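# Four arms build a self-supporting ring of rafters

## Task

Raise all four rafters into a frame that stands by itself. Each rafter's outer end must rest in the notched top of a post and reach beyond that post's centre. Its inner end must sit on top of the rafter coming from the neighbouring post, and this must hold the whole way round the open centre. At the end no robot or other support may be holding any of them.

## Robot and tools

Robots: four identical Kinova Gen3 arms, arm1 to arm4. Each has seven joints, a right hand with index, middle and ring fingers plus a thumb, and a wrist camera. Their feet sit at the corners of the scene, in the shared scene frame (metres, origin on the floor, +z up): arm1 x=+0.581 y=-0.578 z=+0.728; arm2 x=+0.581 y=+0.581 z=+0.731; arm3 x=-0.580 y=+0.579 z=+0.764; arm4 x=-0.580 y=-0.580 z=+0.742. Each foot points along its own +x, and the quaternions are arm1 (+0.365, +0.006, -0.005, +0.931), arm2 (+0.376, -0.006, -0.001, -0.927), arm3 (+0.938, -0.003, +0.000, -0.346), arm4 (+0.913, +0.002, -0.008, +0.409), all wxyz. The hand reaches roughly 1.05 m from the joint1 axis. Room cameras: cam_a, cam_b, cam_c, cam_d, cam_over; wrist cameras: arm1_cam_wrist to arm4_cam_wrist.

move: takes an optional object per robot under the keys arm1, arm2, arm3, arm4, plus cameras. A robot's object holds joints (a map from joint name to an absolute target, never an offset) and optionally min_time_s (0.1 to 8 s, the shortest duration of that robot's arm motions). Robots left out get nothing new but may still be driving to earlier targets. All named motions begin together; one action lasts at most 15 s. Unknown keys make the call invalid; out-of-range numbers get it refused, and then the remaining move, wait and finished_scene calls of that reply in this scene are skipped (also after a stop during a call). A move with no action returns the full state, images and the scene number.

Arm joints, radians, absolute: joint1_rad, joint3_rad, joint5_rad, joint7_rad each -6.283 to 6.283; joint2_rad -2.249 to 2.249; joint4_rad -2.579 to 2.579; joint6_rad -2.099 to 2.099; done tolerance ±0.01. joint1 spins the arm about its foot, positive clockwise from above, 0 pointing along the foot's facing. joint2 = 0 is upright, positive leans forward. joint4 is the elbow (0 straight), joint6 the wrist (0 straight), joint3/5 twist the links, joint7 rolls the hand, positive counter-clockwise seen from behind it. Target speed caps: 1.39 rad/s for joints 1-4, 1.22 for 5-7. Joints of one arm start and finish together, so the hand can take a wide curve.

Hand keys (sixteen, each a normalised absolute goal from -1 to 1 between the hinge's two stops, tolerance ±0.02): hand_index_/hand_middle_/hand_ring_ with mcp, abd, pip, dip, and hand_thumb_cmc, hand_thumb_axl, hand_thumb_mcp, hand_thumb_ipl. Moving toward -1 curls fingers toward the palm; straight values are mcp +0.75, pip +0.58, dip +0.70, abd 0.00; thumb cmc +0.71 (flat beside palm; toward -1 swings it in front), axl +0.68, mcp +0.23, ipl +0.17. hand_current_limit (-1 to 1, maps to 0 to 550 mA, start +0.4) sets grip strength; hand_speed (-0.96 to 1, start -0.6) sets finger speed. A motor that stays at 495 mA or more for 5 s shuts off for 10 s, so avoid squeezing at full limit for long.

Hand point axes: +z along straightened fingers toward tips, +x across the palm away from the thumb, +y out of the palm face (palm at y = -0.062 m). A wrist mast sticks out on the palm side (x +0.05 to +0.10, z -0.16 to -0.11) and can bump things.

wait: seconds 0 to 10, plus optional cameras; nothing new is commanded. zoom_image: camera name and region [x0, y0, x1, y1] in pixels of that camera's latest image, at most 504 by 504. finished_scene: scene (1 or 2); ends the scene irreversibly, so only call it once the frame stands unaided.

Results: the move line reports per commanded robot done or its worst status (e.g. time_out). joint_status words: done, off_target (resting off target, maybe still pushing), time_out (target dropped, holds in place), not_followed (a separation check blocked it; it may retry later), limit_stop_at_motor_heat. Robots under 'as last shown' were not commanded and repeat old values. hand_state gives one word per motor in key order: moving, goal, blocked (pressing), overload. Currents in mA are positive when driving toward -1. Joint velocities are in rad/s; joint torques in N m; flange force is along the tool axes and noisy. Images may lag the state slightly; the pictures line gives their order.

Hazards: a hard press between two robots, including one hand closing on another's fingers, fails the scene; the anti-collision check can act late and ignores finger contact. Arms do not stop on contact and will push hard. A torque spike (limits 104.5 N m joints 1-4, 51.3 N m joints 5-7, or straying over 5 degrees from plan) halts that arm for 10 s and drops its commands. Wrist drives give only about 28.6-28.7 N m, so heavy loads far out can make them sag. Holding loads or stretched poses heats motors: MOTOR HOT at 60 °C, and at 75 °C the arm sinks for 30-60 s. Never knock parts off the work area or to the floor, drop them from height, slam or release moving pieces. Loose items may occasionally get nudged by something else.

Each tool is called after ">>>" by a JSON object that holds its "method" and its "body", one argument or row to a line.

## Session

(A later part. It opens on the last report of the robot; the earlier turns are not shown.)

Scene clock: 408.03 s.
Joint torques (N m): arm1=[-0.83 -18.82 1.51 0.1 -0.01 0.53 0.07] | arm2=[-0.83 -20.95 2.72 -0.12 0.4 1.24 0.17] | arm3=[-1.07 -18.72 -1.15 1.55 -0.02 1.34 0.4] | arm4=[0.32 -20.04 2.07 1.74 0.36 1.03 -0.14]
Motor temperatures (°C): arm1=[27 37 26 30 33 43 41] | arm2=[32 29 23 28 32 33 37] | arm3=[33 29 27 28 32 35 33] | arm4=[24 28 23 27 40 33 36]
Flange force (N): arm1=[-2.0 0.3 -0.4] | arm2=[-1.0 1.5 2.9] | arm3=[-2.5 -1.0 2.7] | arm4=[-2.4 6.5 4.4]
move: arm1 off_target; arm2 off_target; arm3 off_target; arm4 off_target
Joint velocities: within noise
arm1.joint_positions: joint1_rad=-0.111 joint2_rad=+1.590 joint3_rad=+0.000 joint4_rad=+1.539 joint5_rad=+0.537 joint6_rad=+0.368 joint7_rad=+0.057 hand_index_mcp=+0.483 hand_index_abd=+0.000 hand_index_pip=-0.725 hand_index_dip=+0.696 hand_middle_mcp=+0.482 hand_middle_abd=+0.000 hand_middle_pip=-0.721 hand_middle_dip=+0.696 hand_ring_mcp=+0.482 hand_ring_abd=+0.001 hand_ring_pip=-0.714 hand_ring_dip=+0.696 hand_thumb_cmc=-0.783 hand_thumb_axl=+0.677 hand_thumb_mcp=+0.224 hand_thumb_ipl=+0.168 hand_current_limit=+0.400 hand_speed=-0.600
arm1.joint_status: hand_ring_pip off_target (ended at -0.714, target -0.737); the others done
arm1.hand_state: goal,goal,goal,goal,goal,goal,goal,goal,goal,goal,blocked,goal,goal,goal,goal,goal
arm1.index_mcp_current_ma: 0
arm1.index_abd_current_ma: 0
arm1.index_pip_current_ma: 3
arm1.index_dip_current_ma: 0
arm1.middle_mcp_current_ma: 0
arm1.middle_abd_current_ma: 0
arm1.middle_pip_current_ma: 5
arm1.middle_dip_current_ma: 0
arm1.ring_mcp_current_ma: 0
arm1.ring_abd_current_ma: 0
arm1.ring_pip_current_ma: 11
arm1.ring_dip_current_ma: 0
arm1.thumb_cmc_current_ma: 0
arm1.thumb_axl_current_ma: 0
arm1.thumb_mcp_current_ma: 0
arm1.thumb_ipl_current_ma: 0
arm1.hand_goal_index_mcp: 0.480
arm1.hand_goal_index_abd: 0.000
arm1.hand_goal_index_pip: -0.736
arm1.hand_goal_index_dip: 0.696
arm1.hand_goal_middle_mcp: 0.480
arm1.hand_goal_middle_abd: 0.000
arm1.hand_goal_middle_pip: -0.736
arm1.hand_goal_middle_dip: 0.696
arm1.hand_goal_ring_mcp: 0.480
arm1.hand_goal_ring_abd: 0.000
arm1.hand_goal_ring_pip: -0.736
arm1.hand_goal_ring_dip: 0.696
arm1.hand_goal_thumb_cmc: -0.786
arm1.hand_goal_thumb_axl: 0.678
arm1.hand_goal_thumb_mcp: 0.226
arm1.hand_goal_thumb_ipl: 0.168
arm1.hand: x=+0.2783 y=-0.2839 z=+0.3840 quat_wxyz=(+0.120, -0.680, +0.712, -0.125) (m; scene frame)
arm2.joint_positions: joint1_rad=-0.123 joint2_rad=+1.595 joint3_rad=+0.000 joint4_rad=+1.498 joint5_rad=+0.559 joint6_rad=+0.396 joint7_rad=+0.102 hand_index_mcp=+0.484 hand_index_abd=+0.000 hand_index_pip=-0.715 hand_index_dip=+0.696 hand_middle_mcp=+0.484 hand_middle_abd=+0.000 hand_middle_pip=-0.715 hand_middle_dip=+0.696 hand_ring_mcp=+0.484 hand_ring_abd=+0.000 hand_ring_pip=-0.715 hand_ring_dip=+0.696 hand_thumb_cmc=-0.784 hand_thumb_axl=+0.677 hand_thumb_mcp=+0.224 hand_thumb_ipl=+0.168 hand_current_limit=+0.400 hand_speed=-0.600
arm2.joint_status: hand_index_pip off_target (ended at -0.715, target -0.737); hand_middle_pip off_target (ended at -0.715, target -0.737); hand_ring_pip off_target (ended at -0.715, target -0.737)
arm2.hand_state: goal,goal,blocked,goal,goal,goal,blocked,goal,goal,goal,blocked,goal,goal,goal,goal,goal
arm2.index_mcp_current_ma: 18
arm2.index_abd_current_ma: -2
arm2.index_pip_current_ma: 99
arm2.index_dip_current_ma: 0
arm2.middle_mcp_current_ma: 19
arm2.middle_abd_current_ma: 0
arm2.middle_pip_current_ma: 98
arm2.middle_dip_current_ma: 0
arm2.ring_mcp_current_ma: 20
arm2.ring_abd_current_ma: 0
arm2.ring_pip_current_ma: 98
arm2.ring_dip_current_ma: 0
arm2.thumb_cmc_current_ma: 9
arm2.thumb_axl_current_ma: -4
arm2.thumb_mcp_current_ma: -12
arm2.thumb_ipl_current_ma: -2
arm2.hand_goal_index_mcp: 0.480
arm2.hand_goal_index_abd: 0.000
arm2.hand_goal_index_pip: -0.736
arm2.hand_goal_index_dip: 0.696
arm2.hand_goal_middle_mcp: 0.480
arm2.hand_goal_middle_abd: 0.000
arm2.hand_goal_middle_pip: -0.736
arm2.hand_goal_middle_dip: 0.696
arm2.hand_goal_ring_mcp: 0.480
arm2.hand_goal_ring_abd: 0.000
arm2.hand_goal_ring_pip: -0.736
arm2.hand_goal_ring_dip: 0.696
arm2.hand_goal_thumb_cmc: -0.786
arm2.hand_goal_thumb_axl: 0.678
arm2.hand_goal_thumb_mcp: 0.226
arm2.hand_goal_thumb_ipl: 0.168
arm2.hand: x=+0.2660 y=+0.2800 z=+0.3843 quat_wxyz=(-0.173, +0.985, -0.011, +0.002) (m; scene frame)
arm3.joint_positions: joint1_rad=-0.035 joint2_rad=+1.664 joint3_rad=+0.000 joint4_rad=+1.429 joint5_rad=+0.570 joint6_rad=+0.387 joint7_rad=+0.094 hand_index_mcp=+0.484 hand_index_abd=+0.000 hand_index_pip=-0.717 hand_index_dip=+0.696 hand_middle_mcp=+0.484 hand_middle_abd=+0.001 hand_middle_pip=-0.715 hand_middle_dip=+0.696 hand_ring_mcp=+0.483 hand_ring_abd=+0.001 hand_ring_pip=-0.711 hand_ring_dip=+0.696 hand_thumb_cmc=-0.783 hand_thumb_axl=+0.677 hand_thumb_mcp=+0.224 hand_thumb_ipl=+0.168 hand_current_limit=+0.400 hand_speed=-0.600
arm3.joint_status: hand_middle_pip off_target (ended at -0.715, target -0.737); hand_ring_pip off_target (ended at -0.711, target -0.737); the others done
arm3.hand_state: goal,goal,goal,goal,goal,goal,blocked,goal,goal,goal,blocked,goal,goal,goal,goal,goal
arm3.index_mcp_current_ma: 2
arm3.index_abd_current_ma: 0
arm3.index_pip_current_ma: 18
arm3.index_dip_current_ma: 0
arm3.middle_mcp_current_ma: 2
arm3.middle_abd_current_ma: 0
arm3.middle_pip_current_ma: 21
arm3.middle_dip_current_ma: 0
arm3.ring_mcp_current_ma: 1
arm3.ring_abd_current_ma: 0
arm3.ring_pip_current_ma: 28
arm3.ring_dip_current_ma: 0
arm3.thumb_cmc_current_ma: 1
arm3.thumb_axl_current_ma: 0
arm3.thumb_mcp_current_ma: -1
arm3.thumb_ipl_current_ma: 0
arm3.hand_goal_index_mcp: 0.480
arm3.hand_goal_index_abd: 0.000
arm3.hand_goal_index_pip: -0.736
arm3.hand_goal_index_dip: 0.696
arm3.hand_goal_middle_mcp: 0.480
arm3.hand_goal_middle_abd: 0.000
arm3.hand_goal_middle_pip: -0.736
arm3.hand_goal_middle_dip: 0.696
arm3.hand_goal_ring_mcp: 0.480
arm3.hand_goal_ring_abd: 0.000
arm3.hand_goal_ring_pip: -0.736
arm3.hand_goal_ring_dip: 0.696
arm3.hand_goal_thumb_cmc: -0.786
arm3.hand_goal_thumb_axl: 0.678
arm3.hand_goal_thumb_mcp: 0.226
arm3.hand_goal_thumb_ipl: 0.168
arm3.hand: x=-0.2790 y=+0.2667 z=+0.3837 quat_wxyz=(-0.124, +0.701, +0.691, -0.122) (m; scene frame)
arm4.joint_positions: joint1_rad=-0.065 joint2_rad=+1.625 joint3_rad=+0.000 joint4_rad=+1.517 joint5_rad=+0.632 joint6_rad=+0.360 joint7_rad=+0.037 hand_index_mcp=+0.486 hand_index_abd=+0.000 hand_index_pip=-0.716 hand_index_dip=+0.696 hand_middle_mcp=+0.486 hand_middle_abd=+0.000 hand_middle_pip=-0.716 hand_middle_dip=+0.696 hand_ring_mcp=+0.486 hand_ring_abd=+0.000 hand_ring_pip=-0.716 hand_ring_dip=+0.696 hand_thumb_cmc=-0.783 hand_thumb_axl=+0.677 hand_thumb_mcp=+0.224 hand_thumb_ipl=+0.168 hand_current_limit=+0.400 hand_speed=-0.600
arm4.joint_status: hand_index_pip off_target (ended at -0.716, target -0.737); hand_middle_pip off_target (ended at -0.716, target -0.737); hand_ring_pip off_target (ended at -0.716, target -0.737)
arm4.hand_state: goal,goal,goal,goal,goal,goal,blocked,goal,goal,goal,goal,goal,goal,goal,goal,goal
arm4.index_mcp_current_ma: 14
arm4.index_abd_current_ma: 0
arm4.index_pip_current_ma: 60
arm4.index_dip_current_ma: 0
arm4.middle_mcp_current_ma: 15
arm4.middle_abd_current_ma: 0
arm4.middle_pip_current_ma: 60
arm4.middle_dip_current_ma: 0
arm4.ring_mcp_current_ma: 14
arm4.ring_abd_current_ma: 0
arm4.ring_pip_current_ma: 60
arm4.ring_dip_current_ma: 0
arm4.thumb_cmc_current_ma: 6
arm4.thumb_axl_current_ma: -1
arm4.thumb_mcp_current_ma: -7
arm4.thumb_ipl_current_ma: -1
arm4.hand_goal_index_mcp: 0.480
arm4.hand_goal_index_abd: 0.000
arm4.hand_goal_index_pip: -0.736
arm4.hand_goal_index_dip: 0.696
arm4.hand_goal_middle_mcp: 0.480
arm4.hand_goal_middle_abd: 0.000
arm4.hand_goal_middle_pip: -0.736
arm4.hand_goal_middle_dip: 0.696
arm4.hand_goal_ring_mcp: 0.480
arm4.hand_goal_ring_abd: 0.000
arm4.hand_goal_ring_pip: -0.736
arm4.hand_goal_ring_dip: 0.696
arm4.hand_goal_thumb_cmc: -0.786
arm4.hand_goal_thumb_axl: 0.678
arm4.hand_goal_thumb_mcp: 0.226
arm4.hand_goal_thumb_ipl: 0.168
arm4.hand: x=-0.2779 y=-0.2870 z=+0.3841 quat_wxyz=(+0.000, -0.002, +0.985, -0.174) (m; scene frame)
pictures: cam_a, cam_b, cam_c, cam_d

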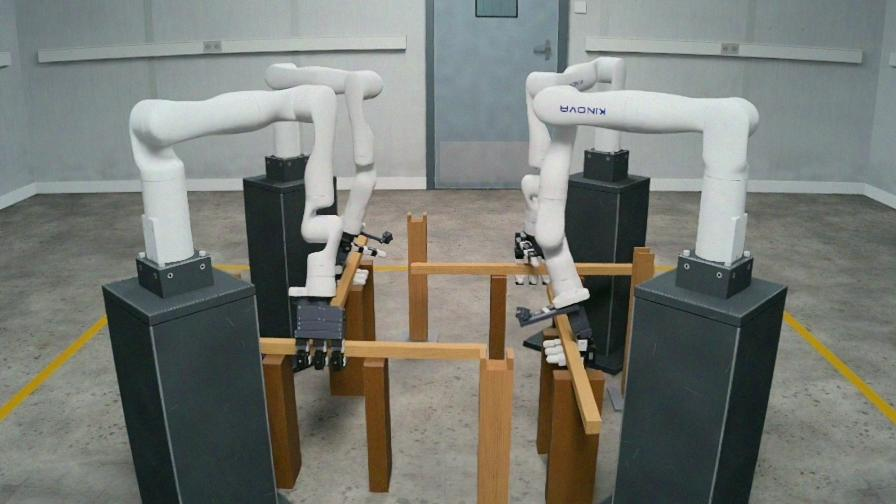

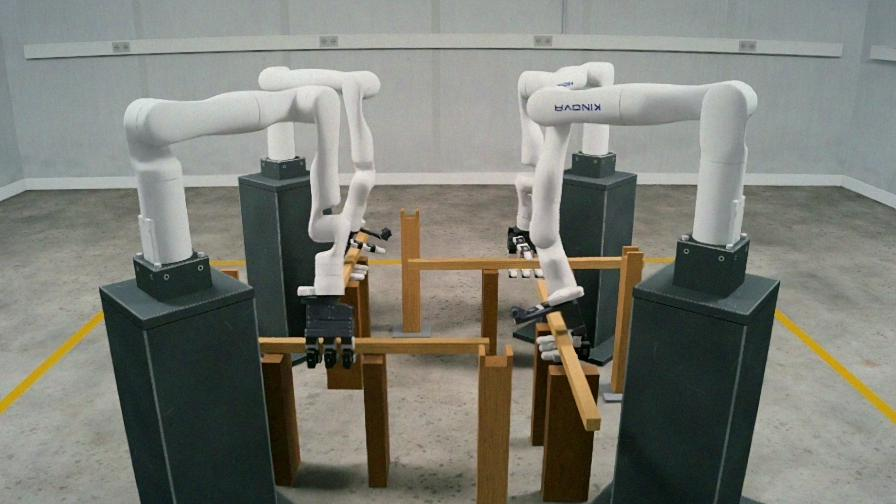

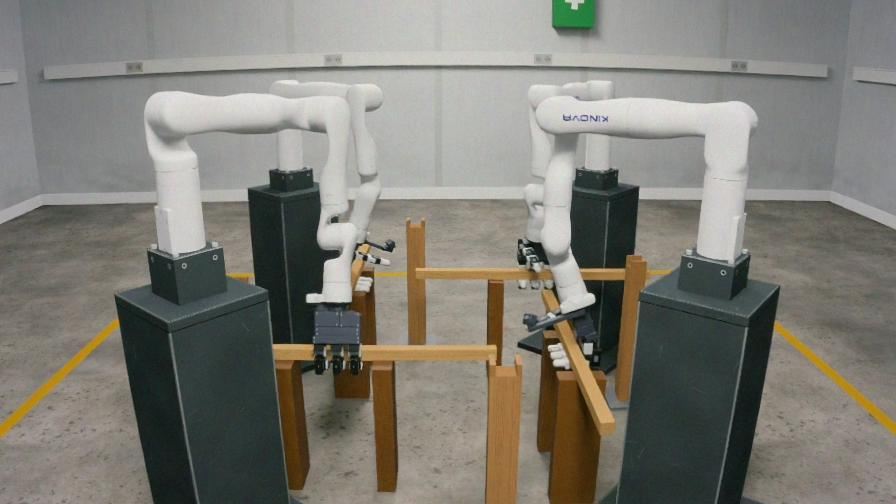

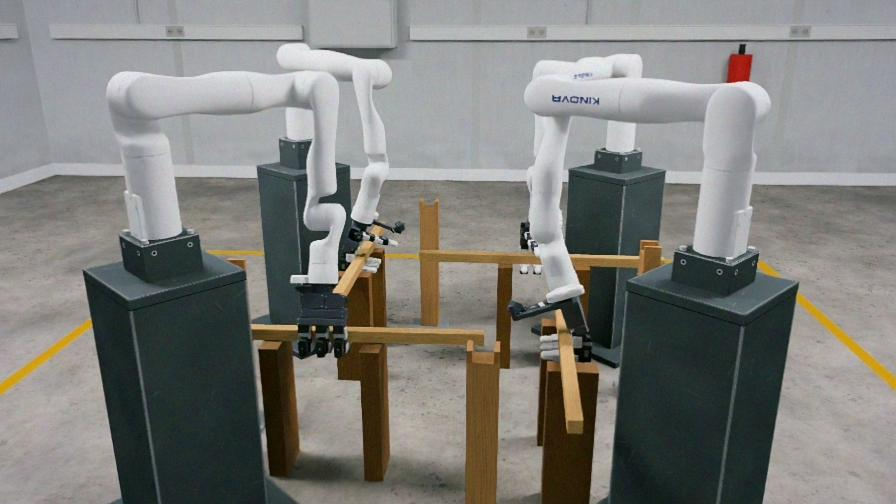

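>>> {"method": "move", "body": {
  "arm1": {"joints": {"hand_thumb_mcp": -0.331}},
  "arm2": {"joints": {"hand_thumb_mcp": -0.331}},
  "arm3": {"joints": {"hand_thumb_mcp": -0.331}},
  "arm4": {"joints": {"hand_thumb_mcp": -0.331}},
  "cameras": []
}}

>>> {"method": "move", "body": {
  "arm1": {"joints": {"hand_thumb_ipl": -0.5}},
  "arm2": {"joints": {"hand_thumb_ipl": -0.5}},
  "arm3": {"joints": {"hand_thumb_ipl": -0.5}},
  "arm4": {"joints": {"hand_thumb_ipl": -0.5}},
  "cameras": ["arm1_cam_wrist", "arm2_cam_wrist", "arm3_cam_wrist", "arm4_cam_wrist"]
}}

Scene clock: 416.10 s.
Joint torques (N m): arm1=[-0.81 -18.82 1.5 0.09 0 0.57 0.06] | arm2=[-0.85 -20.84 2.71 -0.05 0.38 1.28 0.23] | arm3=[-1.06 -18.72 -1.18 1.51 -0.03 1.37 0.38] | arm4=[0.3 -20.05 2.05 1.73 0.44 1.05 -0.14]
Motor temperatures (°C): arm1=[27 37 26 30 33 43 41] | arm2=[32 29 23 28 32 33 37] | arm3=[33 29 27 28 32 35 33] | arm4=[24 28 23 27 40 33 36]
Flange force (N): arm1=[-1.9 0.1 -0.3] | arm2=[-1.1 1.5 2.9] | arm3=[-2.3 -1.2 2.7] | arm4=[-2.4 6.4 4.5]
move: arm1 done; arm2 done; arm3 done; arm4 done
Joint velocities: within noise
arm1.joint_positions: joint1_rad=-0.111 joint2_rad=+1.590 joint3_rad=+0.000 joint4_rad=+1.539 joint5_rad=+0.537 joint6_rad=+0.368 joint7_rad=+0.057 hand_index_mcp=+0.483 hand_index_abd=+0.000 hand_index_pip=-0.725 hand_index_dip=+0.696 hand_middle_mcp=+0.482 hand_middle_abd=+0.000 hand_middle_pip=-0.721 hand_middle_dip=+0.696 hand_ring_mcp=+0.482 hand_ring_abd=+0.001 hand_ring_pip=-0.714 hand_ring_dip=+0.696 hand_thumb_cmc=-0.783 hand_thumb_axl=+0.677 hand_thumb_mcp=-0.330 hand_thumb_ipl=+0.168 hand_current_limit=+0.400 hand_speed=-0.600
arm1.joint_status: all done
arm1.hand_state: goal,goal,goal,goal,goal,goal,goal,goal,goal,goal,blocked,goal,goal,goal,goal,goal
arm1.index_mcp_current_ma: 0
arm1.index_abd_current_ma: 0
arm1.index_pip_current_ma: 3
arm1.index_dip_current_ma: 0
arm1.middle_mcp_current_ma: 0
arm1.middle_abd_current_ma: 0
arm1.middle_pip_current_ma: 5
arm1.middle_dip_current_ma: 0
arm1.ring_mcp_current_ma: 0
arm1.ring_abd_current_ma: 0
arm1.ring_pip_current_ma: 11
arm1.ring_dip_current_ma: 0
arm1.thumb_cmc_current_ma: 0
arm1.thumb_axl_current_ma: 0
arm1.thumb_mcp_current_ma: 0
arm1.thumb_ipl_current_ma: 0
arm1.hand_goal_index_mcp: 0.480
arm1.hand_goal_index_abd: 0.000
arm1.hand_goal_index_pip: -0.736
arm1.hand_goal_index_dip: 0.696
arm1.hand_goal_middle_mcp: 0.480
arm1.hand_goal_middle_abd: 0.000
arm1.hand_goal_middle_pip: -0.736
arm1.hand_goal_middle_dip: 0.696
arm1.hand_goal_ring_mcp: 0.480
arm1.hand_goal_ring_abd: 0.000
arm1.hand_goal_ring_pip: -0.736
arm1.hand_goal_ring_dip: 0.696
arm1.hand_goal_thumb_cmc: -0.786
arm1.hand_goal_thumb_axl: 0.678
arm1.hand_goal_thumb_mcp: -0.330
arm1.hand_goal_thumb_ipl: 0.168
arm1.hand: x=+0.2783 y=-0.2839 z=+0.3840 quat_wxyz=(+0.120, -0.680, +0.712, -0.125) (m; scene frame)
arm2.joint_positions: joint1_rad=-0.123 joint2_rad=+1.595 joint3_rad=+0.000 joint4_rad=+1.498 joint5_rad=+0.559 joint6_rad=+0.396 joint7_rad=+0.102 hand_index_mcp=+0.484 hand_index_abd=+0.000 hand_index_pip=-0.715 hand_index_dip=+0.696 hand_middle_mcp=+0.484 hand_middle_abd=+0.000 hand_middle_pip=-0.715 hand_middle_dip=+0.696 hand_ring_mcp=+0.484 hand_ring_abd=+0.000 hand_ring_pip=-0.715 hand_ring_dip=+0.696 hand_thumb_cmc=-0.784 hand_thumb_axl=+0.677 hand_thumb_mcp=-0.329 hand_thumb_ipl=+0.168 hand_current_limit=+0.400 hand_speed=-0.600
arm2.joint_status: all done
arm2.hand_state: goal,goal,blocked,goal,goal,goal,blocked,goal,goal,goal,blocked,goal,goal,goal,goal,goal
arm2.index_mcp_current_ma: 18
arm2.index_abd_current_ma: -2
arm2.index_pip_current_ma: 99
arm2.index_dip_current_ma: 0
arm2.middle_mcp_current_ma: 19
arm2.middle_abd_current_ma: 0
arm2.middle_pip_current_ma: 98
arm2.middle_dip_current_ma: 0
arm2.ring_mcp_current_ma: 20
arm2.ring_abd_current_ma: 0
arm2.ring_pip_current_ma: 98
arm2.ring_dip_current_ma: 0
arm2.thumb_cmc_current_ma: 9
arm2.thumb_axl_current_ma: -4
arm2.thumb_mcp_current_ma: 3
arm2.thumb_ipl_current_ma: -2
arm2.hand_goal_index_mcp: 0.480
arm2.hand_goal_index_abd: 0.000
arm2.hand_goal_index_pip: -0.736
arm2.hand_goal_index_dip: 0.696
arm2.hand_goal_middle_mcp: 0.480
arm2.hand_goal_middle_abd: 0.000
arm2.hand_goal_middle_pip: -0.736
arm2.hand_goal_middle_dip: 0.696
arm2.hand_goal_ring_mcp: 0.480
arm2.hand_goal_ring_abd: 0.000
arm2.hand_goal_ring_pip: -0.736
arm2.hand_goal_ring_dip: 0.696
arm2.hand_goal_thumb_cmc: -0.786
arm2.hand_goal_thumb_axl: 0.678
arm2.hand_goal_thumb_mcp: -0.330
arm2.hand_goal_thumb_ipl: 0.168
arm2.hand: x=+0.2661 y=+0.2801 z=+0.3843 quat_wxyz=(-0.173, +0.985, -0.011, +0.002) (m; scene frame)
arm3.joint_positions: joint1_rad=-0.035 joint2_rad=+1.664 joint3_rad=+0.000 joint4_rad=+1.429 joint5_rad=+0.570 joint6_rad=+0.387 joint7_rad=+0.094 hand_index_mcp=+0.484 hand_index_abd=+0.000 hand_index_pip=-0.717 hand_index_dip=+0.696 hand_middle_mcp=+0.484 hand_middle_abd=+0.001 hand_middle_pip=-0.715 hand_middle_dip=+0.696 hand_ring_mcp=+0.483 hand_ring_abd=+0.001 hand_ring_pip=-0.711 hand_ring_dip=+0.696 hand_thumb_cmc=-0.783 hand_thumb_axl=+0.677 hand_thumb_mcp=-0.329 hand_thumb_ipl=+0.168 hand_current_limit=+0.400 hand_speed=-0.600
arm3.joint_status: all done
arm3.hand_state: goal,goal,goal,goal,goal,goal,blocked,goal,goal,goal,blocked,goal,goal,goal,goal,goal
arm3.index_mcp_current_ma: 2
arm3.index_abd_current_ma: 0
arm3.index_pip_current_ma: 18
arm3.index_dip_current_ma: 0
arm3.middle_mcp_current_ma: 2
arm3.middle_abd_current_ma: 0
arm3.middle_pip_current_ma: 21
arm3.middle_dip_current_ma: 0
arm3.ring_mcp_current_ma: 1
arm3.ring_abd_current_ma: 0
arm3.ring_pip_current_ma: 28
arm3.ring_dip_current_ma: 0
arm3.thumb_cmc_current_ma: 1
arm3.thumb_axl_current_ma: 0
arm3.thumb_mcp_current_ma: 0
arm3.thumb_ipl_current_ma: 0
arm3.hand_goal_index_mcp: 0.480
arm3.hand_goal_index_abd: 0.000
arm3.hand_goal_index_pip: -0.736
arm3.hand_goal_index_dip: 0.696
arm3.hand_goal_middle_mcp: 0.480
arm3.hand_goal_middle_abd: 0.000
arm3.hand_goal_middle_pip: -0.736
arm3.hand_goal_middle_dip: 0.696
arm3.hand_goal_ring_mcp: 0.480
arm3.hand_goal_ring_abd: 0.000
arm3.hand_goal_ring_pip: -0.736
arm3.hand_goal_ring_dip: 0.696
arm3.hand_goal_thumb_cmc: -0.786
arm3.hand_goal_thumb_axl: 0.678
arm3.hand_goal_thumb_mcp: -0.330
arm3.hand_goal_thumb_ipl: 0.168
arm3.hand: x=-0.2790 y=+0.2667 z=+0.3837 quat_wxyz=(-0.124, +0.701, +0.691, -0.122) (m; scene frame)
arm4.joint_positions: joint1_rad=-0.065 joint2_rad=+1.625 joint3_rad=+0.000 joint4_rad=+1.517 joint5_rad=+0.632 joint6_rad=+0.360 joint7_rad=+0.037 hand_index_mcp=+0.486 hand_index_abd=+0.000 hand_index_pip=-0.716 hand_index_dip=+0.696 hand_middle_mcp=+0.486 hand_middle_abd=+0.000 hand_middle_pip=-0.716 hand_middle_dip=+0.696 hand_ring_mcp=+0.486 hand_ring_abd=+0.000 hand_ring_pip=-0.716 hand_ring_dip=+0.696 hand_thumb_cmc=-0.783 hand_thumb_axl=+0.677 hand_thumb_mcp=-0.329 hand_thumb_ipl=+0.168 hand_current_limit=+0.400 hand_speed=-0.600
arm4.joint_status: all done
arm4.hand_state: goal,goal,goal,goal,goal,goal,blocked,goal,goal,goal,goal,goal,goal,goal,goal,goal
arm4.index_mcp_current_ma: 14
arm4.index_abd_current_ma: 0
arm4.index_pip_current_ma: 60
arm4.index_dip_current_ma: 0
arm4.middle_mcp_current_ma: 15
arm4.middle_abd_current_ma: 0
arm4.middle_pip_current_ma: 60
arm4.middle_dip_current_ma: 0
arm4.ring_mcp_current_ma: 14
arm4.ring_abd_current_ma: 0
arm4.ring_pip_current_ma: 60
arm4.ring_dip_current_ma: 0
arm4.thumb_cmc_current_ma: 6
arm4.thumb_axl_current_ma: -1
arm4.thumb_mcp_current_ma: 1
arm4.thumb_ipl_current_ma: -1
arm4.hand_goal_index_mcp: 0.480
arm4.hand_goal_index_abd: 0.000
arm4.hand_goal_index_pip: -0.736
arm4.hand_goal_index_dip: 0.696
arm4.hand_goal_middle_mcp: 0.480
arm4.hand_goal_middle_abd: 0.000
arm4.hand_goal_middle_pip: -0.736
arm4.hand_goal_middle_dip: 0.696
arm4.hand_goal_ring_mcp: 0.480
arm4.hand_goal_ring_abd: 0.000
arm4.hand_goal_ring_pip: -0.736
arm4.hand_goal_ring_dip: 0.696
arm4.hand_goal_thumb_cmc: -0.786
arm4.hand_goal_thumb_axl: 0.678
arm4.hand_goal_thumb_mcp: -0.330
arm4.hand_goal_thumb_ipl: 0.168
arm4.hand: x=-0.2779 y=-0.2870 z=+0.3841 quat_wxyz=(+0.000, -0.002, +0.985, -0.174) (m; scene frame)
pictures: none
No camera images: "cameras" was empty.

Scene clock: 417.33 s.
Joint torques (N m): arm1=[-0.77 -18.98 1.68 0.26 -0.06 0.67 -0.01] | arm2=[-0.87 -20.93 2.76 -0.07 0.37 1.29 0.21] | arm3=[-0.89 -18.97 -0.99 1.39 0.02 1.41 0.37] | arm4=[0.29 -20.04 2.07 1.78 0.4 1.12 -0.17]
Motor temperatures (°C): arm1=[27 37 26 30 33 43 41] | arm2=[32 29 23 28 32 33 37] | arm3=[33 30 27 28 32 35 33] | arm4=[24 28 23 27 40 33 36]
Flange force (N): arm1=[-2.2 0.8 0.3] | arm2=[-1.1 1.5 3.0] | arm3=[-1.7 -1.1 3.0] | arm4=[-2.4 6.3 4.6]
move: arm1 off_target; arm2 off_target; arm3 off_target; arm4 off_target
Joint velocities: within noise
arm1.joint_positions: joint1_rad=-0.111 joint2_rad=+1.590 joint3_rad=+0.000 joint4_rad=+1.539 joint5_rad=+0.537 joint6_rad=+0.368 joint7_rad=+0.057 hand_index_mcp=+0.488 hand_index_abd=+0.000 hand_index_pip=-0.728 hand_index_dip=+0.696 hand_middle_mcp=+0.485 hand_middle_abd=+0.000 hand_middle_pip=-0.728 hand_middle_dip=+0.696 hand_ring_mcp=+0.482 hand_ring_abd=+0.001 hand_ring_pip=-0.723 hand_ring_dip=+0.696 hand_thumb_cmc=-0.783 hand_thumb_axl=+0.680 hand_thumb_mcp=-0.281 hand_thumb_ipl=-0.426 hand_current_limit=+0.400 hand_speed=-0.600
arm1.joint_status: hand_thumb_ipl off_target (ended at -0.426, target -0.500)
arm1.hand_state: goal,goal,goal,goal,goal,goal,goal,goal,goal,goal,goal,goal,goal,goal,blocked,blocked
arm1.index_mcp_current_ma: 2
arm1.index_abd_current_ma: 0
arm1.index_pip_current_ma: 2
arm1.index_dip_current_ma: 0
arm1.middle_mcp_current_ma: 1
arm1.middle_abd_current_ma: 0
arm1.middle_pip_current_ma: 2
arm1.middle_dip_current_ma: 0
arm1.ring_mcp_current_ma: 0
arm1.ring_abd_current_ma: 0
arm1.ring_pip_current_ma: 4
arm1.ring_dip_current_ma: 0
arm1.thumb_cmc_current_ma: 0
arm1.thumb_axl_current_ma: 0
arm1.thumb_mcp_current_ma: 75
arm1.thumb_ipl_current_ma: 170
arm1.hand_goal_index_mcp: 0.480
arm1.hand_goal_index_abd: 0.000
arm1.hand_goal_index_pip: -0.736
arm1.hand_goal_index_dip: 0.696
arm1.hand_goal_middle_mcp: 0.480
arm1.hand_goal_middle_abd: 0.000
arm1.hand_goal_middle_pip: -0.736
arm1.hand_goal_middle_dip: 0.696
arm1.hand_goal_ring_mcp: 0.480
arm1.hand_goal_ring_abd: 0.000
arm1.hand_goal_ring_pip: -0.736
arm1.hand_goal_ring_dip: 0.696
arm1.hand_goal_thumb_cmc: -0.786
arm1.hand_goal_thumb_axl: 0.678
arm1.hand_goal_thumb_mcp: -0.330
arm1.hand_goal_thumb_ipl: -0.500
arm1.hand: x=+0.2783 y=-0.2839 z=+0.3840 quat_wxyz=(+0.120, -0.680, +0.712, -0.125) (m; scene frame)
arm2.joint_positions: joint1_rad=-0.123 joint2_rad=+1.595 joint3_rad=+0.000 joint4_rad=+1.498 joint5_rad=+0.559 joint6_rad=+0.396 joint7_rad=+0.102 hand_index_mcp=+0.485 hand_index_abd=+0.000 hand_index_pip=-0.719 hand_index_dip=+0.696 hand_middle_mcp=+0.485 hand_middle_abd=+0.000 hand_middle_pip=-0.719 hand_middle_dip=+0.696 hand_ring_mcp=+0.484 hand_ring_abd=+0.000 hand_ring_pip=-0.718 hand_ring_dip=+0.696 hand_thumb_cmc=-0.784 hand_thumb_axl=+0.680 hand_thumb_mcp=-0.294 hand_thumb_ipl=-0.394 hand_current_limit=+0.400 hand_speed=-0.600
arm2.joint_status: hand_thumb_ipl off_target (ended at -0.394, target -0.500)
arm2.hand_state: goal,goal,goal,goal,goal,goal,goal,goal,goal,goal,goal,goal,goal,goal,blocked,blocked
arm2.index_mcp_current_ma: 24
arm2.index_abd_current_ma: -2
arm2.index_pip_current_ma: 78
arm2.index_dip_current_ma: 0
arm2.middle_mcp_current_ma: 21
arm2.middle_abd_current_ma: 0
arm2.middle_pip_current_ma: 80
arm2.middle_dip_current_ma: 0
arm2.ring_mcp_current_ma: 20
arm2.ring_abd_current_ma: 0
arm2.ring_pip_current_ma: 82
arm2.ring_dip_current_ma: 0
arm2.thumb_cmc_current_ma: 9
arm2.thumb_axl_current_ma: 11
arm2.thumb_mcp_current_ma: 219
arm2.thumb_ipl_current_ma: 385
arm2.hand_goal_index_mcp: 0.480
arm2.hand_goal_index_abd: 0.000
arm2.hand_goal_index_pip: -0.736
arm2.hand_goal_index_dip: 0.696
arm2.hand_goal_middle_mcp: 0.480
arm2.hand_goal_middle_abd: 0.000
arm2.hand_goal_middle_pip: -0.736
arm2.hand_goal_middle_dip: 0.696
arm2.hand_goal_ring_mcp: 0.480
arm2.hand_goal_ring_abd: 0.000
arm2.hand_goal_ring_pip: -0.736
arm2.hand_goal_ring_dip: 0.696
arm2.hand_goal_thumb_cmc: -0.786
arm2.hand_goal_thumb_axl: 0.678
arm2.hand_goal_thumb_mcp: -0.330
arm2.hand_goal_thumb_ipl: -0.500
arm2.hand: x=+0.2661 y=+0.2801 z=+0.3843 quat_wxyz=(-0.173, +0.985, -0.011, +0.002) (m; scene frame)
arm3.joint_positions: joint1_rad=-0.035 joint2_rad=+1.664 joint3_rad=+0.000 joint4_rad=+1.429 joint5_rad=+0.570 joint6_rad=+0.387 joint7_rad=+0.094 hand_index_mcp=+0.487 hand_index_abd=+0.000 hand_index_pip=-0.724 hand_index_dip=+0.696 hand_middle_mcp=+0.485 hand_middle_abd=+0.001 hand_middle_pip=-0.719 hand_middle_dip=+0.696 hand_ring_mcp=+0.484 hand_ring_abd=+0.001 hand_ring_pip=-0.714 hand_ring_dip=+0.696 hand_thumb_cmc=-0.783 hand_thumb_axl=+0.682 hand_thumb_mcp=-0.278 hand_thumb_ipl=-0.430 hand_current_limit=+0.400 hand_speed=-0.600
arm3.joint_status: hand_thumb_ipl off_target (ended at -0.430, target -0.500)
arm3.hand_state: goal,goal,goal,goal,goal,goal,goal,goal,goal,goal,blocked,goal,goal,goal,blocked,blocked
arm3.index_mcp_current_ma: 4
arm3.index_abd_current_ma: 0
arm3.index_pip_current_ma: 9
arm3.index_dip_current_ma: 0
arm3.middle_mcp_current_ma: 3
arm3.middle_abd_current_ma: 0
arm3.middle_pip_current_ma: 15
arm3.middle_dip_current_ma: 0
arm3.ring_mcp_current_ma: 2
arm3.ring_abd_current_ma: 0
arm3.ring_pip_current_ma: 23
arm3.ring_dip_current_ma: 0
arm3.thumb_cmc_current_ma: 1
arm3.thumb_axl_current_ma: 2
arm3.thumb_mcp_current_ma: 134
arm3.thumb_ipl_current_ma: 224
arm3.hand_goal_index_mcp: 0.480
arm3.hand_goal_index_abd: 0.000
arm3.hand_goal_index_pip: -0.736
arm3.hand_goal_index_dip: 0.696
arm3.hand_goal_middle_mcp: 0.480
arm3.hand_goal_middle_abd: 0.000
arm3.hand_goal_middle_pip: -0.736
arm3.hand_goal_middle_dip: 0.696
arm3.hand_goal_ring_mcp: 0.480
arm3.hand_goal_ring_abd: 0.000
arm3.hand_goal_ring_pip: -0.736
arm3.hand_goal_ring_dip: 0.696
arm3.hand_goal_thumb_cmc: -0.786
arm3.hand_goal_thumb_axl: 0.678
arm3.hand_goal_thumb_mcp: -0.330
arm3.hand_goal_thumb_ipl: -0.500
arm3.hand: x=-0.2790 y=+0.2667 z=+0.3837 quat_wxyz=(-0.124, +0.701, +0.691, -0.122) (m; scene frame)
arm4.joint_positions: joint1_rad=-0.065 joint2_rad=+1.625 joint3_rad=+0.000 joint4_rad=+1.517 joint5_rad=+0.632 joint6_rad=+0.360 joint7_rad=+0.037 hand_index_mcp=+0.493 hand_index_abd=+0.000 hand_index_pip=-0.729 hand_index_dip=+0.696 hand_middle_mcp=+0.486 hand_middle_abd=+0.000 hand_middle_pip=-0.726 hand_middle_dip=+0.696 hand_ring_mcp=+0.486 hand_ring_abd=+0.000 hand_ring_pip=-0.727 hand_ring_dip=+0.696 hand_thumb_cmc=-0.782 hand_thumb_axl=+0.681 hand_thumb_mcp=-0.281 hand_thumb_ipl=-0.414 hand_current_limit=+0.400 hand_speed=-0.600
arm4.joint_status: hand_thumb_ipl off_target (ended at -0.414, target -0.500)
arm4.hand_state: goal,goal,goal,goal,goal,goal,goal,goal,goal,goal,goal,goal,goal,goal,blocked,blocked
arm4.index_mcp_current_ma: 38
arm4.index_abd_current_ma: 0
arm4.index_pip_current_ma: 18
arm4.index_dip_current_ma: 0
arm4.middle_mcp_current_ma: 16
arm4.middle_abd_current_ma: 0
arm4.middle_pip_current_ma: 28
arm4.middle_dip_current_ma: 0
arm4.ring_mcp_current_ma: 15
arm4.ring_abd_current_ma: 0
arm4.ring_pip_current_ma: 25
arm4.ring_dip_current_ma: 0
arm4.thumb_cmc_current_ma: 8
arm4.thumb_axl_current_ma: 8
arm4.thumb_mcp_current_ma: 233
arm4.thumb_ipl_current_ma: 385
arm4.hand_goal_index_mcp: 0.480
arm4.hand_goal_index_abd: 0.000
arm4.hand_goal_index_pip: -0.736
arm4.hand_goal_index_dip: 0.696
arm4.hand_goal_middle_mcp: 0.480
arm4.hand_goal_middle_abd: 0.000
arm4.hand_goal_middle_pip: -0.736
arm4.hand_goal_middle_dip: 0.696
arm4.hand_goal_ring_mcp: 0.480
arm4.hand_goal_ring_abd: 0.000
arm4.hand_goal_ring_pip: -0.736
arm4.hand_goal_ring_dip: 0.696
arm4.hand_goal_thumb_cmc: -0.786
arm4.hand_goal_thumb_axl: 0.678
arm4.hand_goal_thumb_mcp: -0.330
arm4.hand_goal_thumb_ipl: -0.500
arm4.hand: x=-0.2778 y=-0.2870 z=+0.3841 quat_wxyz=(+0.000, -0.002, +0.985, -0.174) (m; scene frame)
pictures: arm1_cam_wrist, arm2_cam_wrist, arm3_cam_wrist, arm4_cam_wrist

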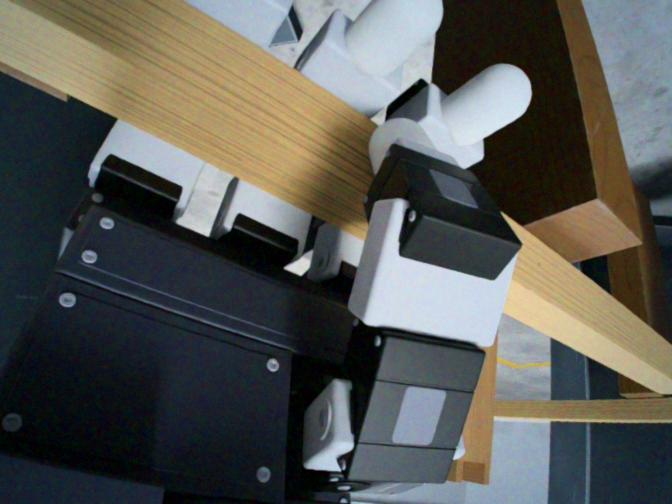

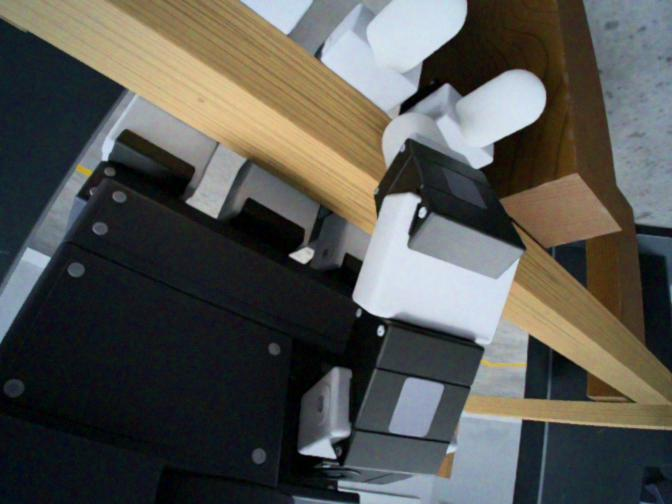

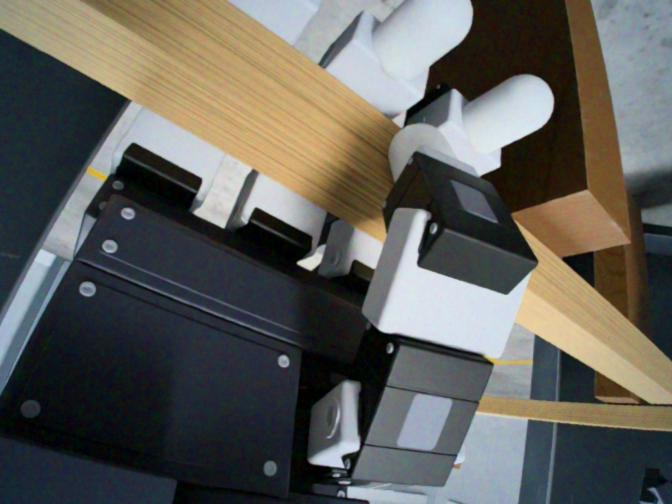

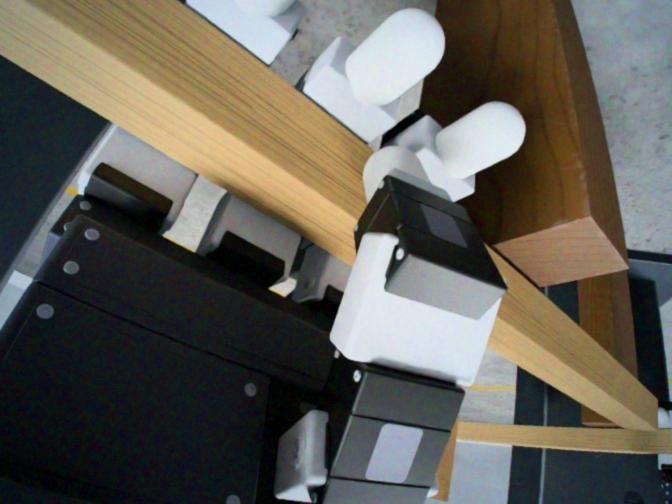

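>>> {"method": "move", "body": {
  "arm1": {"joints": {"joint1_rad": -0.1101, "joint2_rad": 1.4638, "joint4_rad": 1.6552, "joint5_rad": 0.5243, "joint6_rad": 0.3768, "joint7_rad": 0.0705}, "min_time_s": 2},
  "arm2": {"joints": {"joint1_rad": -0.1226, "joint2_rad": 1.4696, "joint4_rad": 1.6158, "joint5_rad": 0.5492, "joint6_rad": 0.4027, "joint7_rad": 0.1137}, "min_time_s": 2},
  "arm3": {"joints": {"joint1_rad": -0.0341, "joint2_rad": 1.5380, "joint4_rad": 1.5599, "joint5_rad": 0.5770, "joint6_rad": 0.3830, "joint7_rad": 0.0867}, "min_time_s": 2},
  "arm4": {"joints": {"joint1_rad": -0.0642, "joint2_rad": 1.4987, "joint4_rad": 1.6385, "joint5_rad": 0.6257, "joint6_rad": 0.3632, "joint7_rad": 0.0443}, "min_time_s": 2},
  "cameras": ["cam_a", "cam_b", "cam_c", "cam_d"]
}}

Scene clock: 561.00 s.
Joint torques (N m): arm1=[-0.74 -18.93 1.66 0.12 -0.05 0.67 0] | arm2=[-0.83 -20.84 2.72 -0.17 0.38 1.26 0.2] | arm3=[-0.97 -19.11 -0.98 1.47 0.01 1.42 0.34] | arm4=[0.32 -20.01 2.09 1.7 0.35 1.09 -0.19]
Motor temperatures (°C): arm1=[27 40 26 30 33 43 41] | arm2=[32 31 23 28 32 33 37] | arm3=[33 32 27 28 32 35 33] | arm4=[24 31 23 27 39 33 36]
Flange force (N): arm1=[-1.9 0.5 0.0] | arm2=[-1.0 1.4 2.8] | arm3=[-2.0 -1.0 3.3] | arm4=[-2.4 6.1 3.9]
move: arm1 done; arm2 done; arm3 done; arm4 done
Joint velocities: within noise
arm1.joint_positions: joint1_rad=-0.110 joint2_rad=+1.464 joint3_rad=+0.000 joint4_rad=+1.655 joint5_rad=+0.524 joint6_rad=+0.377 joint7_rad=+0.070 hand_index_mcp=+0.488 hand_index_abd=+0.000 hand_index_pip=-0.728 hand_index_dip=+0.696 hand_middle_mcp=+0.485 hand_middle_abd=+0.000 hand_middle_pip=-0.728 hand_middle_dip=+0.696 hand_ring_mcp=+0.482 hand_ring_abd=+0.001 hand_ring_pip=-0.723 hand_ring_dip=+0.696 hand_thumb_cmc=-0.783 hand_thumb_axl=+0.680 hand_thumb_mcp=-0.281 hand_thumb_ipl=-0.426 hand_current_limit=+0.400 hand_speed=-0.600
arm1.joint_status: all done
arm1.hand_state: goal,goal,goal,goal,goal,goal,goal,goal,goal,goal,goal,goal,goal,goal,blocked,blocked
arm1.index_mcp_current_ma: 2
arm1.index_abd_current_ma: 0
arm1.index_pip_current_ma: 2
arm1.index_dip_current_ma: 0
arm1.middle_mcp_current_ma: 1
arm1.middle_abd_current_ma: 0
arm1.middle_pip_current_ma: 2
arm1.middle_dip_current_ma: 0
arm1.ring_mcp_current_ma: 0
arm1.ring_abd_current_ma: 0
arm1.ring_pip_current_ma: 4
arm1.ring_dip_current_ma: 0
arm1.thumb_cmc_current_ma: 0
arm1.thumb_axl_current_ma: 0
arm1.thumb_mcp_current_ma: 75
arm1.thumb_ipl_current_ma: 170
arm1.hand_goal_index_mcp: 0.480
arm1.hand_goal_index_abd: 0.000
arm1.hand_goal_index_pip: -0.736
arm1.hand_goal_index_dip: 0.696
arm1.hand_goal_middle_mcp: 0.480
arm1.hand_goal_middle_abd: 0.000
arm1.hand_goal_middle_pip: -0.736
arm1.hand_goal_middle_dip: 0.696
arm1.hand_goal_ring_mcp: 0.480
arm1.hand_goal_ring_abd: 0.000
arm1.hand_goal_ring_pip: -0.736
arm1.hand_goal_ring_dip: 0.696
arm1.hand_goal_thumb_cmc: -0.786
arm1.hand_goal_thumb_axl: 0.678
arm1.hand_goal_thumb_mcp: -0.330
arm1.hand_goal_thumb_ipl: -0.500
arm1.hand: x=+0.2784 y=-0.2840 z=+0.4370 quat_wxyz=(+0.120, -0.680, +0.712, -0.126) (m; scene frame)
arm2.joint_positions: joint1_rad=-0.123 joint2_rad=+1.470 joint3_rad=+0.000 joint4_rad=+1.616 joint5_rad=+0.549 joint6_rad=+0.403 joint7_rad=+0.114 hand_index_mcp=+0.485 hand_index_abd=+0.000 hand_index_pip=-0.719 hand_index_dip=+0.696 hand_middle_mcp=+0.485 hand_middle_abd=+0.000 hand_middle_pip=-0.719 hand_middle_dip=+0.696 hand_ring_mcp=+0.484 hand_ring_abd=+0.000 hand_ring_pip=-0.718 hand_ring_dip=+0.696 hand_thumb_cmc=-0.784 hand_thumb_axl=+0.680 hand_thumb_mcp=-0.294 hand_thumb_ipl=-0.394 hand_current_limit=+0.400 hand_speed=-0.600
arm2.joint_status: all done
arm2.hand_state: goal,goal,goal,goal,goal,goal,goal,goal,goal,goal,goal,goal,goal,goal,blocked,blocked
arm2.index_mcp_current_ma: 24
arm2.index_abd_current_ma: -2
arm2.index_pip_current_ma: 78
arm2.index_dip_current_ma: 0
arm2.middle_mcp_current_ma: 22
arm2.middle_abd_current_ma: 0
arm2.middle_pip_current_ma: 80
arm2.middle_dip_current_ma: 0
arm2.ring_mcp_current_ma: 20
arm2.ring_abd_current_ma: 0
arm2.ring_pip_current_ma: 82
arm2.ring_dip_current_ma: 0
arm2.thumb_cmc_current_ma: 9
arm2.thumb_axl_current_ma: 11
arm2.thumb_mcp_current_ma: 219
arm2.thumb_ipl_current_ma: 385
arm2.hand_goal_index_mcp: 0.480
arm2.hand_goal_index_abd: 0.000
arm2.hand_goal_index_pip: -0.736
arm2.hand_goal_index_dip: 0.696
arm2.hand_goal_middle_mcp: 0.480
arm2.hand_goal_middle_abd: 0.000
arm2.hand_goal_middle_pip: -0.736
arm2.hand_goal_middle_dip: 0.696
arm2.hand_goal_ring_mcp: 0.480
arm2.hand_goal_ring_abd: 0.000
arm2.hand_goal_ring_pip: -0.736
arm2.hand_goal_ring_dip: 0.696
arm2.hand_goal_thumb_cmc: -0.786
arm2.hand_goal_thumb_axl: 0.678
arm2.hand_goal_thumb_mcp: -0.330
arm2.hand_goal_thumb_ipl: -0.500
arm2.hand: x=+0.2661 y=+0.2802 z=+0.4373 quat_wxyz=(-0.173, +0.985, -0.011, +0.002) (m; scene frame)
arm3.joint_positions: joint1_rad=-0.034 joint2_rad=+1.538 joint3_rad=+0.000 joint4_rad=+1.560 joint5_rad=+0.577 joint6_rad=+0.383 joint7_rad=+0.087 hand_index_mcp=+0.487 hand_index_abd=+0.000 hand_index_pip=-0.724 hand_index_dip=+0.696 hand_middle_mcp=+0.485 hand_middle_abd=+0.001 hand_middle_pip=-0.719 hand_middle_dip=+0.696 hand_ring_mcp=+0.484 hand_ring_abd=+0.001 hand_ring_pip=-0.714 hand_ring_dip=+0.696 hand_thumb_cmc=-0.783 hand_thumb_axl=+0.682 hand_thumb_mcp=-0.278 hand_thumb_ipl=-0.430 hand_current_limit=+0.400 hand_speed=-0.600
arm3.joint_status: all done
arm3.hand_state: goal,goal,goal,goal,goal,goal,goal,goal,goal,goal,blocked,goal,goal,goal,blocked,blocked
arm3.index_mcp_current_ma: 4
arm3.index_abd_current_ma: 0
arm3.index_pip_current_ma: 9
arm3.index_dip_current_ma: 0
arm3.middle_mcp_current_ma: 3
arm3.middle_abd_current_ma: 0
arm3.middle_pip_current_ma: 15
arm3.middle_dip_current_ma: 0
arm3.ring_mcp_current_ma: 2
arm3.ring_abd_current_ma: 0
arm3.ring_pip_current_ma: 23
arm3.ring_dip_current_ma: 0
arm3.thumb_cmc_current_ma: 1
arm3.thumb_axl_current_ma: 2
arm3.thumb_mcp_current_ma: 134
arm3.thumb_ipl_current_ma: 224
arm3.hand_goal_index_mcp: 0.480
arm3.hand_goal_index_abd: 0.000
arm3.hand_goal_index_pip: -0.736
arm3.hand_goal_index_dip: 0.696
arm3.hand_goal_middle_mcp: 0.480
arm3.hand_goal_middle_abd: 0.000
arm3.hand_goal_middle_pip: -0.736
arm3.hand_goal_middle_dip: 0.696
arm3.hand_goal_ring_mcp: 0.480
arm3.hand_goal_ring_abd: 0.000
arm3.hand_goal_ring_pip: -0.736
arm3.hand_goal_ring_dip: 0.696
arm3.hand_goal_thumb_cmc: -0.786
arm3.hand_goal_thumb_axl: 0.678
arm3.hand_goal_thumb_mcp: -0.330
arm3.hand_goal_thumb_ipl: -0.500
arm3.hand: x=-0.2790 y=+0.2667 z=+0.4366 quat_wxyz=(-0.124, +0.701, +0.691, -0.122) (m; scene frame)
arm4.joint_positions: joint1_rad=-0.064 joint2_rad=+1.499 joint3_rad=+0.000 joint4_rad=+1.639 joint5_rad=+0.626 joint6_rad=+0.363 joint7_rad=+0.044 hand_index_mcp=+0.493 hand_index_abd=+0.000 hand_index_pip=-0.729 hand_index_dip=+0.696 hand_middle_mcp=+0.486 hand_middle_abd=+0.000 hand_middle_pip=-0.726 hand_middle_dip=+0.696 hand_ring_mcp=+0.486 hand_ring_abd=+0.000 hand_ring_pip=-0.727 hand_ring_dip=+0.696 hand_thumb_cmc=-0.782 hand_thumb_axl=+0.681 hand_thumb_mcp=-0.281 hand_thumb_ipl=-0.414 hand_current_limit=+0.400 hand_speed=-0.600
arm4.joint_status: all done
arm4.hand_state: goal,goal,goal,goal,goal,goal,goal,goal,goal,goal,goal,goal,goal,goal,blocked,blocked
arm4.index_mcp_current_ma: 38
arm4.index_abd_current_ma: 0
arm4.index_pip_current_ma: 18
arm4.index_dip_current_ma: 0
arm4.middle_mcp_current_ma: 16
arm4.middle_abd_current_ma: 0
arm4.middle_pip_current_ma: 28
arm4.middle_dip_current_ma: 0
arm4.ring_mcp_current_ma: 15
arm4.ring_abd_current_ma: 0
arm4.ring_pip_current_ma: 24
arm4.ring_dip_current_ma: 0
arm4.thumb_cmc_current_ma: 8
arm4.thumb_axl_current_ma: 8
arm4.thumb_mcp_current_ma: 233
arm4.thumb_ipl_current_ma: 385
arm4.hand_goal_index_mcp: 0.480
arm4.hand_goal_index_abd: 0.000
arm4.hand_goal_index_pip: -0.736
arm4.hand_goal_index_dip: 0.696
arm4.hand_goal_middle_mcp: 0.480
arm4.hand_goal_middle_abd: 0.000
arm4.hand_goal_middle_pip: -0.736
arm4.hand_goal_middle_dip: 0.696
arm4.hand_goal_ring_mcp: 0.480
arm4.hand_goal_ring_abd: 0.000
arm4.hand_goal_ring_pip: -0.736
arm4.hand_goal_ring_dip: 0.696
arm4.hand_goal_thumb_cmc: -0.786
arm4.hand_goal_thumb_axl: 0.678
arm4.hand_goal_thumb_mcp: -0.330
arm4.hand_goal_thumb_ipl: -0.500
arm4.hand: x=-0.2778 y=-0.2870 z=+0.4371 quat_wxyz=(+0.000, -0.002, +0.985, -0.174) (m; scene frame)
pictures: cam_a, cam_b, cam_c, cam_d

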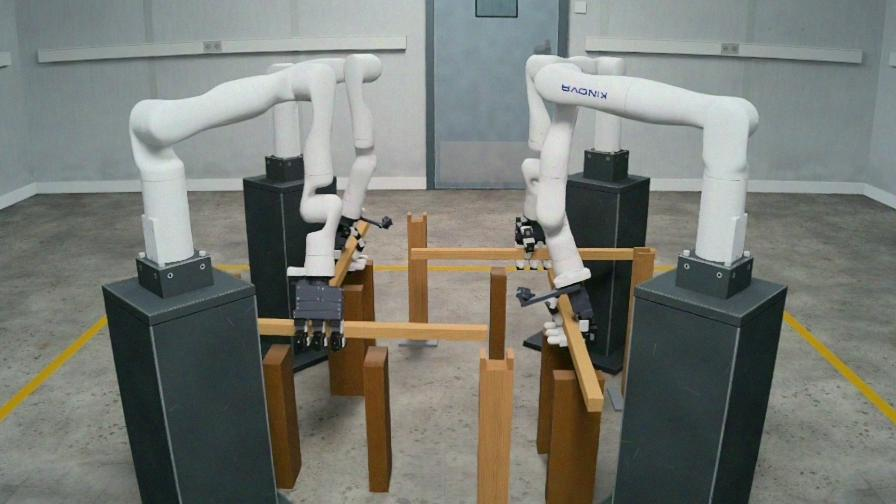

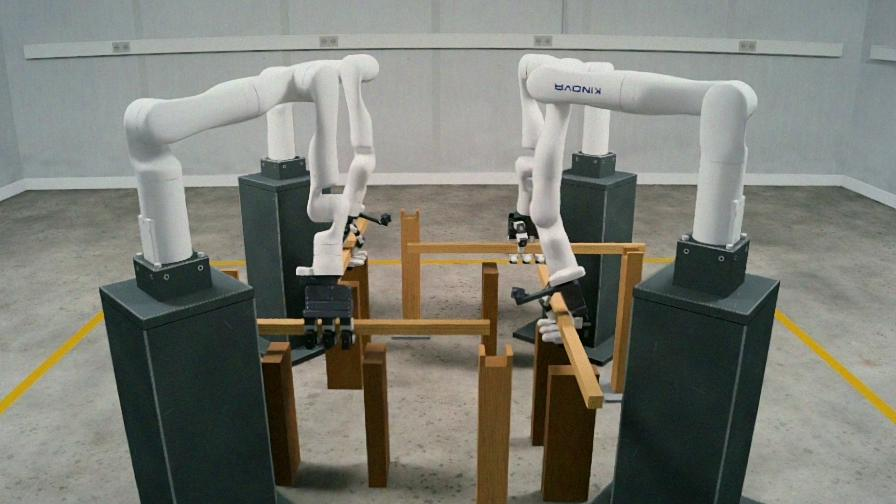

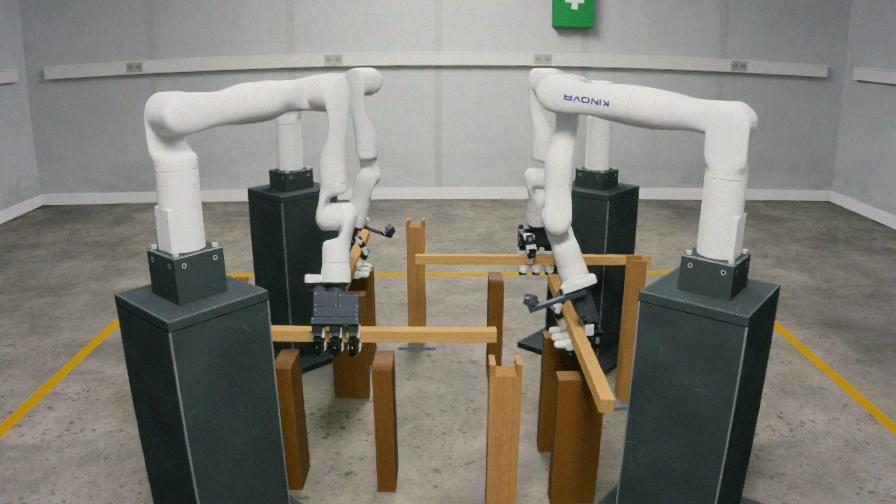

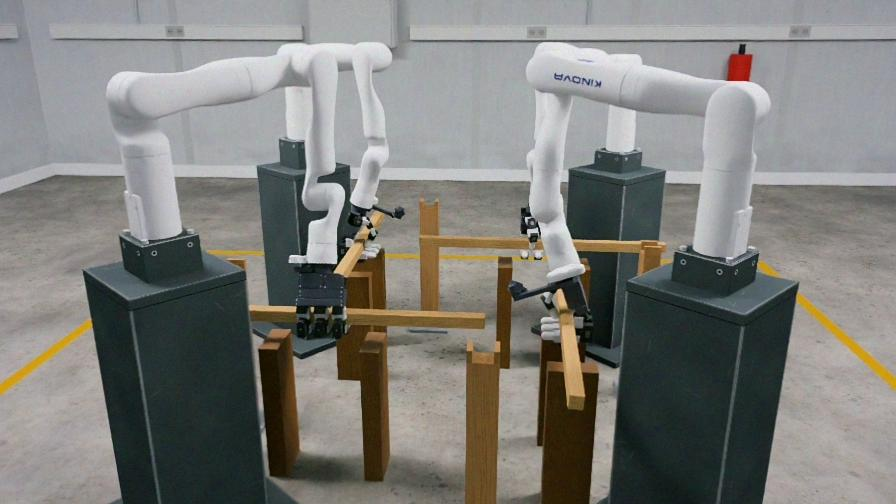

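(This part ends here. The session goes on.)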